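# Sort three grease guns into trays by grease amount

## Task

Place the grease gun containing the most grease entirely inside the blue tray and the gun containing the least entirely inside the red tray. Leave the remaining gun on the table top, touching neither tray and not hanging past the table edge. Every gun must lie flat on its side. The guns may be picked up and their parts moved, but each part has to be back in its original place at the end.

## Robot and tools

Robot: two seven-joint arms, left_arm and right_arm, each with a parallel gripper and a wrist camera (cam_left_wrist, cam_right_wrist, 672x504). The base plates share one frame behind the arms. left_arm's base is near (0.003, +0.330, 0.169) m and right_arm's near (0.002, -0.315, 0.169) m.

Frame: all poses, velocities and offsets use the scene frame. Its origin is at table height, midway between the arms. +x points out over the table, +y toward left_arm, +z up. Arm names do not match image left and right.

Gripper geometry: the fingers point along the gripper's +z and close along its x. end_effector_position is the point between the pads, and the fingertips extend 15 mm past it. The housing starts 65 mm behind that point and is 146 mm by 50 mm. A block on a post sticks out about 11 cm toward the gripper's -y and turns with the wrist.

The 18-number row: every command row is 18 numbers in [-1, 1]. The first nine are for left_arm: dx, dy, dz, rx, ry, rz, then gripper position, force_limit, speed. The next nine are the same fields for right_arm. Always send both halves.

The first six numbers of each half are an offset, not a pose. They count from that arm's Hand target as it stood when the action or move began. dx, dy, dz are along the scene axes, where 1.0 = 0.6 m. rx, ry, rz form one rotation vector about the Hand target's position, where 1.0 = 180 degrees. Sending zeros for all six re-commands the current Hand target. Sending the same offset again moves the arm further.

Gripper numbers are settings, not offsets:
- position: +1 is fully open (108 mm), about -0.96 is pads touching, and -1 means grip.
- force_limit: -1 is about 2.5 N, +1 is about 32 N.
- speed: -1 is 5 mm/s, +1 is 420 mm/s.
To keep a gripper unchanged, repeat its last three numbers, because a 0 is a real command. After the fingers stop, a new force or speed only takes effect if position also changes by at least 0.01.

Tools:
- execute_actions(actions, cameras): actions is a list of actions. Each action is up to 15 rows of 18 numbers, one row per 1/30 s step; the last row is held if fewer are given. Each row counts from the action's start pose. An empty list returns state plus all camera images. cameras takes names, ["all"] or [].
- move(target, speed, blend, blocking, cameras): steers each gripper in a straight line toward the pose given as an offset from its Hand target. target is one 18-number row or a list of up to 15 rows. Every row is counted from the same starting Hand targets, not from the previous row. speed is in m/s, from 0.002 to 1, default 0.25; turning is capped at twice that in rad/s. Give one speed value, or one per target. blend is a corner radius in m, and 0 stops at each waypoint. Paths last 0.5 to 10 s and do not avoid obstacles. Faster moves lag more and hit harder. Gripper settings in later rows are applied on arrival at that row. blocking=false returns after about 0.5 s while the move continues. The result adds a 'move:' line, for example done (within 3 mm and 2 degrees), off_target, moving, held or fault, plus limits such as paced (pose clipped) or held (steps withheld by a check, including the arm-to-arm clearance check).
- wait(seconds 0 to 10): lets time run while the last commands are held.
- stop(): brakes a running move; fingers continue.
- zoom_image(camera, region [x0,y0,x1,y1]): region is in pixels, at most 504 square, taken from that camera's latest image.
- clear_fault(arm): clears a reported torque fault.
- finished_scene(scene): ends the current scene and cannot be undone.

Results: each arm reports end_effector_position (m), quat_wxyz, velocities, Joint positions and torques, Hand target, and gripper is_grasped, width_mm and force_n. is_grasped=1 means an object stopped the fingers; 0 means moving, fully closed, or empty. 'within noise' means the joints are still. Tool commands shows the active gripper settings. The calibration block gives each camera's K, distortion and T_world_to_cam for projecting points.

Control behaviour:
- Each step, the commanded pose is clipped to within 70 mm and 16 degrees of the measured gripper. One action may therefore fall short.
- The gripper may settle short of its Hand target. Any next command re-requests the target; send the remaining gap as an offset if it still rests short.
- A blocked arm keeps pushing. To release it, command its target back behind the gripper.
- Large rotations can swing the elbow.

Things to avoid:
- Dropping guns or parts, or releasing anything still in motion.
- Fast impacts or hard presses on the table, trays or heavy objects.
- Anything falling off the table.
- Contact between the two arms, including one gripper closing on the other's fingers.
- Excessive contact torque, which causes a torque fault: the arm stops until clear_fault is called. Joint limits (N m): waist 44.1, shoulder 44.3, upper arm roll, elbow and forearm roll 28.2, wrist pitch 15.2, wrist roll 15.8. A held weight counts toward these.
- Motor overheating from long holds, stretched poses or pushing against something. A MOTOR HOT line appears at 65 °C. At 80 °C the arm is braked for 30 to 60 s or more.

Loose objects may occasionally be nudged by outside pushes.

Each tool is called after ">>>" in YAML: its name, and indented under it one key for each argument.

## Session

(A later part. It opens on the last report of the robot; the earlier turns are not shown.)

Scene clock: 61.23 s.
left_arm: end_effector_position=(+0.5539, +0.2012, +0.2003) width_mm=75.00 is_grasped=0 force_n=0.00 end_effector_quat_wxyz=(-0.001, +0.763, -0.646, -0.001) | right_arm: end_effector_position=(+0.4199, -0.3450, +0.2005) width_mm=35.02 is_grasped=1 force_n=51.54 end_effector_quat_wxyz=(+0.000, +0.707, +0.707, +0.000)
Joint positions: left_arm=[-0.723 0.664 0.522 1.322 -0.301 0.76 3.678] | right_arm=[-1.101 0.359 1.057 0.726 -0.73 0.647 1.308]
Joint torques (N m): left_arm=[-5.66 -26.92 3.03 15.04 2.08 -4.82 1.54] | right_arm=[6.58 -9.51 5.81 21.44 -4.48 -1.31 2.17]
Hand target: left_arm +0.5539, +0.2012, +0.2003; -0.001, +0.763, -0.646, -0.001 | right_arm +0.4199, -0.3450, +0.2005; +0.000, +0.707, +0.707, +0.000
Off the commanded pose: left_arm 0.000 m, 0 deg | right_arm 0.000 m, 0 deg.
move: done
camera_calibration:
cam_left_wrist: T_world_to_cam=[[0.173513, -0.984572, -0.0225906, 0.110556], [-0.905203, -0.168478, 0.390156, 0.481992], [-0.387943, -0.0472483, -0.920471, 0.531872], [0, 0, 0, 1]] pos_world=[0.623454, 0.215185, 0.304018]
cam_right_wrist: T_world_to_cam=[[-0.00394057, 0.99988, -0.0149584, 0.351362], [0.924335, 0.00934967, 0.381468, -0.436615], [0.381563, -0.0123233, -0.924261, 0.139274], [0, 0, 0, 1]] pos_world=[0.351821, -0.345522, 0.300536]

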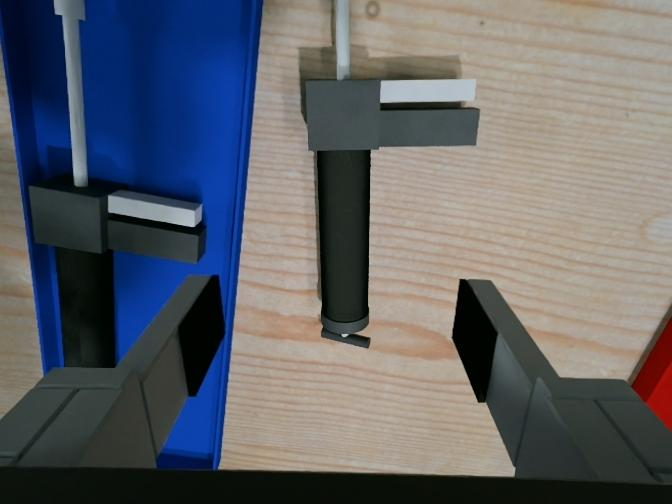

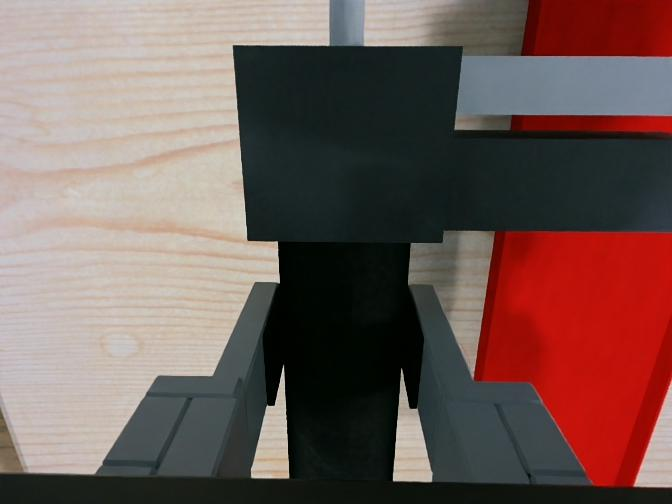

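>>> move:
  target:
    - [0.006,0.003,-0.15,0,0,0.004,0.4,0.5,0,0,-0.025,-0.18,0,0,0,-1,1,-0.4]
    - [0.006,0.003,-0.2897,0,0,0.004,0.4,0.5,0,0,-0.025,-0.2895,0,0,0,-1,1,-0.4]
  speed: [0.3,0.15]

>>> execute_actions:
  actions:
    - [[0,0,0,0,0,0,-1,1,-0.4,0,0,0,0,0,0,0.3,1,-0.4]]
    - [[0,0,0,0,0,0,-1,1,-0.4,0,0,0,0,0,0,0.3,1,-0.4]]

>>> move:
  target:
    - [0,0,0.3,0,0,0,-1,1,-0.4,0,0,0.25,0,0,0,0.3,1,-0.4]
    - [-0.13,-0.5,0.3,0,0,-0.055,-1,1,-0.4,-0.2,-0.1,0.3,0,0,0,0.3,1,-0.4]
  speed: 0.35
  blend: 0.04
  cameras: ["all"]

Scene clock: 63.57 s.
left_arm: end_effector_position=(+0.5575, +0.2030, +0.0265) width_mm=75.00 is_grasped=0 force_n=0.00 end_effector_quat_wxyz=(-0.001, +0.767, -0.641, +0.000) | right_arm: end_effector_position=(+0.4199, -0.3600, +0.0268) width_mm=35.02 is_grasped=1 force_n=51.55 end_effector_quat_wxyz=(+0.000, +0.707, +0.707, +0.000)
Joint positions: left_arm=[-0.57 1.067 0.367 1.472 -0.459 0.5 3.769] | right_arm=[-0.802 0.884 0.577 0.954 -1.42 0.529 1.724]
Joint torques (N m): left_arm=[-0.18 -31.49 3.38 16.18 -1.63 -4.5 1.11] | right_arm=[6.75 -20.03 9.21 11.36 -4.47 -3.91 2.18]
Hand target: left_arm +0.5575, +0.2030, +0.0265; -0.001, +0.767, -0.641, -0.001 | right_arm +0.4199, -0.3600, +0.0268; +0.000, +0.707, +0.707, +0.000
Off the commanded pose: left_arm 0.000 m, 0 deg | right_arm 0.000 m, 0 deg.
move: done

Scene clock: 64.77 s.
left_arm: end_effector_position=(+0.5575, +0.2030, +0.0265) width_mm=34.83 is_grasped=1 force_n=50.22 end_effector_quat_wxyz=(-0.001, +0.767, -0.641, +0.000) | right_arm: end_effector_position=(+0.4199, -0.3600, +0.0268) width_mm=69.50 is_grasped=0 force_n=0.00 end_effector_quat_wxyz=(+0.000, +0.707, +0.707, +0.000)
Joint positions: left_arm=[-0.57 1.067 0.367 1.472 -0.46 0.5 3.769] | right_arm=[-0.802 0.884 0.577 0.954 -1.42 0.529 1.725]
Joint torques (N m): left_arm=[-2.79 -31.39 10.92 11.28 0.63 -2.48 -0.08] | right_arm=[6.44 -21.14 8.34 4.72 -0.91 -1.75 1.99]
Hand target: left_arm +0.5575, +0.2030, +0.0265; -0.001, +0.767, -0.641, -0.001 | right_arm +0.4199, -0.3600, +0.0268; +0.000, +0.707, +0.707, +0.000
Off the commanded pose: left_arm 0.000 m, 0 deg | right_arm 0.000 m, 0 deg.

Scene clock: 67.13 s.
left_arm: end_effector_position=(+0.4795, -0.0970, +0.2065) width_mm=34.84 is_grasped=1 force_n=50.21 end_effector_quat_wxyz=(-0.001, +0.709, -0.705, +0.000) | right_arm: end_effector_position=(+0.2999, -0.4200, +0.2068) width_mm=69.50 is_grasped=0 force_n=0.00 end_effector_quat_wxyz=(+0.000, +0.707, +0.707, +0.000)
Joint positions: left_arm=[-1.004 0.942 0.363 1.807 -0.245 0.972 3.283] | right_arm=[-1.081 -0.277 0.902 0.304 0.272 0.452 0.336]
Joint torques (N m): left_arm=[-0.53 -38.24 2.93 24 1.94 -2.05 -1.58] | right_arm=[5.55 -14.77 -4.21 11.51 4.52 -3.41 -2.03]
Hand target: left_arm +0.4795, -0.0970, +0.2065; -0.001, +0.709, -0.705, +0.000 | right_arm +0.2999, -0.4200, +0.2068; +0.000, +0.707, +0.707, +0.000
Off the commanded pose: left_arm 0.000 m, 0 deg | right_arm 0.000 m, 0 deg.
move: done
camera_calibration:
cam_left_wrist: T_world_to_cam=[[0.0142532, -0.999643, -0.0225967, -0.0951038], [-0.920496, -0.0219436, 0.390134, 0.383627], [-0.390491, 0.0152395, -0.920481, 0.50184], [0, 0, 0, 1]] pos_world=[0.550447, -0.0942995, 0.310118]
cam_right_wrist: T_world_to_cam=[[-0.00394261, 0.99988, -0.0149592, 0.425975], [0.924335, 0.00935187, 0.381468, -0.327396], [0.381563, -0.0123233, -0.924261, 0.18996], [0, 0, 0, 1]] pos_world=[0.231821, -0.420522, 0.306836]

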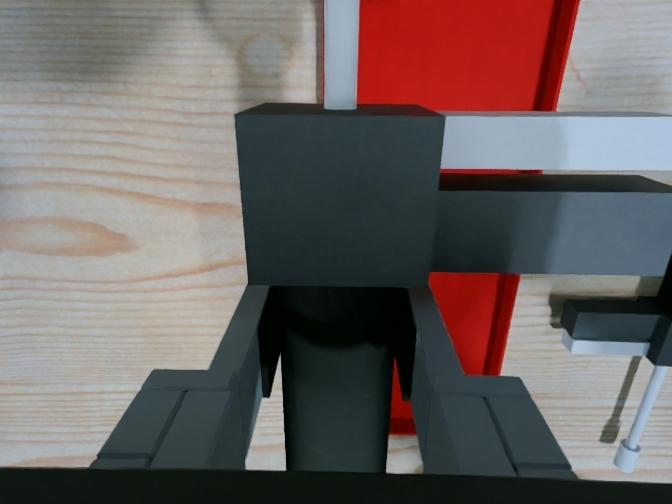

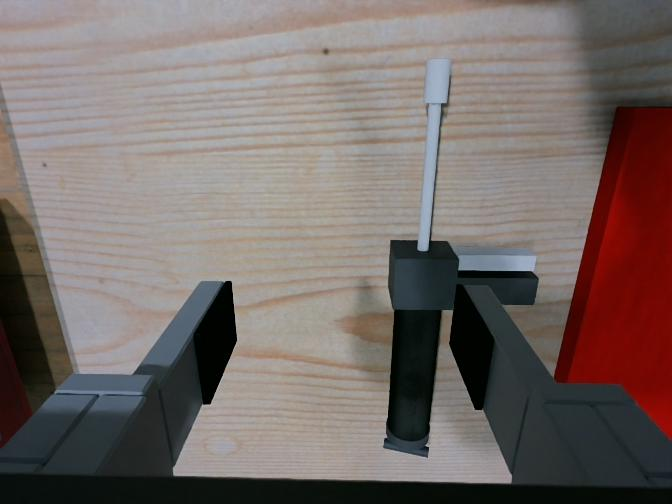

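>>> move:
  target:
    - [-0.049,-0.05,-0.18,0,0,0,-1,1,-0.4,0,0,0.1,0,0,0,0.3,1,-0.4]
    - [-0.049,-0.05,-0.2945,0,0,0,-1,1,-0.4,0,0,0.1,0,0,0,0.3,1,-0.4]
  speed: [0.25,0.12]
  cameras: ["cam_left_wrist"]

Scene clock: 69.60 s.
left_arm: end_effector_position=(+0.4501, -0.1270, +0.0299) width_mm=34.84 is_grasped=1 force_n=50.21 end_effector_quat_wxyz=(-0.001, +0.709, -0.705, +0.000) | right_arm: end_effector_position=(+0.2999, -0.4200, +0.2668) width_mm=69.50 is_grasped=0 force_n=0.00 end_effector_quat_wxyz=(+0.000, +0.707, +0.707, +0.000)
Joint positions: left_arm=[-0.986 1.324 0.288 1.97 -0.293 0.749 3.233] | right_arm=[-0.951 -0.529 0.768 0.355 0.392 0.745 0.234]
Joint torques (N m): left_arm=[-0.38 -40.59 2.13 21.92 -0.08 -2.24 -1.53] | right_arm=[5.53 -12.94 -5.94 23.38 4.56 -1.02 -1.95]
Hand target: left_arm +0.4501, -0.1270, +0.0298; -0.001, +0.709, -0.705, +0.000 | right_arm +0.2999, -0.4200, +0.2668; +0.000, +0.707, +0.707, +0.000
Off the commanded pose: left_arm 0.000 m, 0 deg | right_arm 0.000 m, 0 deg.
move: done
camera_calibration:
cam_left_wrist: T_world_to_cam=[[0.0142453, -0.999648, -0.022372, -0.128691], [-0.920547, -0.0218467, 0.39002, 0.424858], [-0.390371, 0.0150385, -0.920535, 0.328179], [0, 0, 0, 1]] pos_world=[0.521047, -0.124299, 0.133518]
Images, in order (width x height): cam_left_wrist 672x504.

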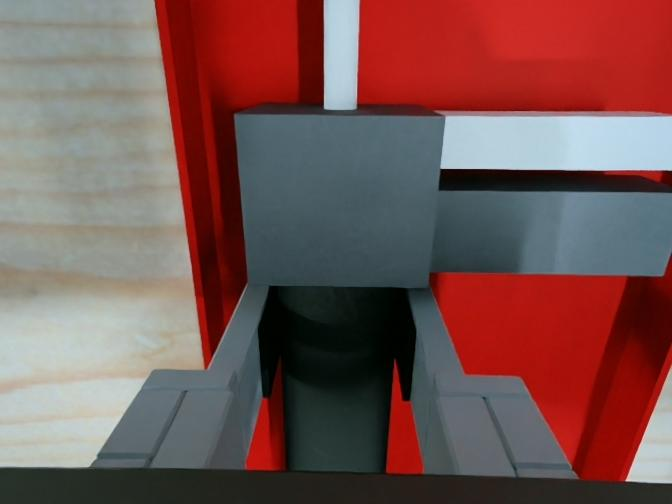

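>>> move:
  target:
    - [0,0.010,0.012,0,0,0,-1,1,-0.4,0,0,0,0,0,0,0.3,1,-0.4]
    - [0,0.010,0,0,0,0,-1,1,-0.4,0,0,0,0,0,0,0.3,1,-0.4]
  speed: 0.06

>>> execute_actions:
  actions:
    - [[0,0,0,0,0,0,-0.2,1,-0.5,0,0,0,0,0,0,0.3,1,-0.4]]
    - [[0,0,0,0,0,0,-0.2,1,-0.5,0,0,0,0,0,0,0.3,1,-0.4]]

>>> move:
  target: [-0.05,0.05,0.5,0,0,0,-0.2,1,-0.5,0,0,0,0,0,0,0.3,1,-0.4]
  speed: 0.25
  cameras: ["all"]

Scene clock: 71.27 s.
left_arm: end_effector_position=(+0.4501, -0.1210, +0.0298) width_mm=34.84 is_grasped=1 force_n=50.21 end_effector_quat_wxyz=(-0.001, +0.709, -0.705, +0.000) | right_arm: end_effector_position=(+0.2999, -0.4200, +0.2668) width_mm=69.50 is_grasped=0 force_n=0.00 end_effector_quat_wxyz=(+0.000, +0.707, +0.707, +0.000)
Joint positions: left_arm=[-0.984 1.308 0.288 1.936 -0.295 0.732 3.244] | right_arm=[-0.951 -0.529 0.768 0.355 0.392 0.745 0.234]
Joint torques (N m): left_arm=[-0.39 -40.56 2.35 21.75 -1.44 -5.54 -0.71] | right_arm=[5.38 -13.1 -5.87 23.03 4.57 -1.21 -1.98]
Hand target: left_arm +0.4501, -0.1210, +0.0298; -0.001, +0.709, -0.705, +0.000 | right_arm +0.2999, -0.4200, +0.2668; +0.000, +0.707, +0.707, +0.000
Off the commanded pose: left_arm 0.000 m, 0 deg | right_arm 0.000 m, 0 deg.
move: done

Scene clock: 72.47 s.
left_arm: end_effector_position=(+0.4501, -0.1210, +0.0298) width_mm=42.00 is_grasped=0 force_n=0.00 end_effector_quat_wxyz=(-0.001, +0.709, -0.705, +0.000) | right_arm: end_effector_position=(+0.2999, -0.4200, +0.2668) width_mm=69.50 is_grasped=0 force_n=0.00 end_effector_quat_wxyz=(+0.000, +0.707, +0.707, +0.000)
Joint positions: left_arm=[-0.984 1.308 0.288 1.936 -0.295 0.732 3.244] | right_arm=[-0.951 -0.529 0.768 0.355 0.392 0.745 0.234]
Joint torques (N m): left_arm=[-0.61 -36.1 6.02 14.59 -0.56 -1.5 -1.58] | right_arm=[5.42 -13.05 -5.83 22.84 4.62 -1.33 -1.99]
Hand target: left_arm +0.4501, -0.1210, +0.0298; -0.001, +0.709, -0.705, +0.000 | right_arm +0.2999, -0.4200, +0.2668; +0.000, +0.707, +0.707, +0.000
Off the commanded pose: left_arm 0.000 m, 0 deg | right_arm 0.000 m, 0 deg.

Scene clock: 74.20 s.
left_arm: end_effector_position=(+0.4201, -0.0910, +0.3297) width_mm=42.00 is_grasped=0 force_n=0.00 end_effector_quat_wxyz=(-0.001, +0.709, -0.705, -0.001) | right_arm: end_effector_position=(+0.2999, -0.4200, +0.2668) width_mm=69.50 is_grasped=0 force_n=0.00 end_effector_quat_wxyz=(+0.000, +0.707, +0.707, +0.000)
Joint positions: left_arm=[-1.144 0.624 0.409 1.631 -0.163 1.115 3.191] | right_arm=[-0.951 -0.529 0.768 0.355 0.392 0.745 0.234]
Joint torques (N m): left_arm=[-5.23 -37.09 7.89 22.26 2.1 -1.41 -1.58] | right_arm=[5.23 -13.03 -5.71 22.61 4.58 -1.49 -1.93]
Hand target: left_arm +0.4201, -0.0910, +0.3298; -0.001, +0.709, -0.705, +0.000 | right_arm +0.2999, -0.4200, +0.2668; +0.000, +0.707, +0.707, +0.000
Off the commanded pose: left_arm 0.000 m, 0 deg | right_arm 0.000 m, 0 deg.
move: done
camera_calibration:
cam_left_wrist: T_world_to_cam=[[0.0142126, -0.999642, -0.0226896, -0.0854152], [-0.920461, -0.0219439, 0.390217, 0.280964], [-0.390575, 0.0153389, -0.920443, 0.59199], [0, 0, 0, 1]] pos_world=[0.491047, -0.0882996, 0.433319]
cam_right_wrist: T_world_to_cam=[[-0.00394057, 0.99988, -0.0149584, 0.426872], [0.924335, 0.00934967, 0.381468, -0.350285], [0.381563, -0.0123233, -0.924261, 0.245416], [0, 0, 0, 1]] pos_world=[0.231821, -0.420522, 0.366836]

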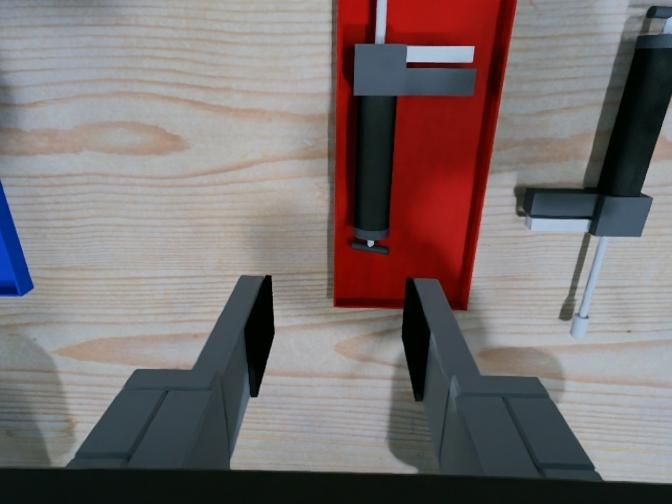

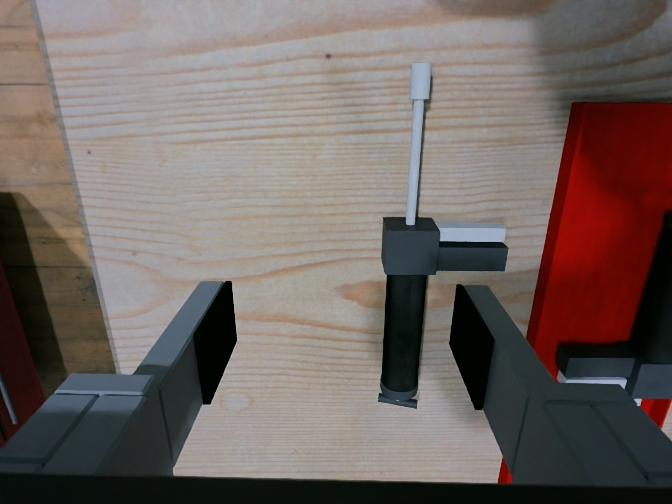

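Lies inside. F in blue was fine, E on table. Finish.

>>> finished_scene:
  scene: 2

The scene is finished: the task was done.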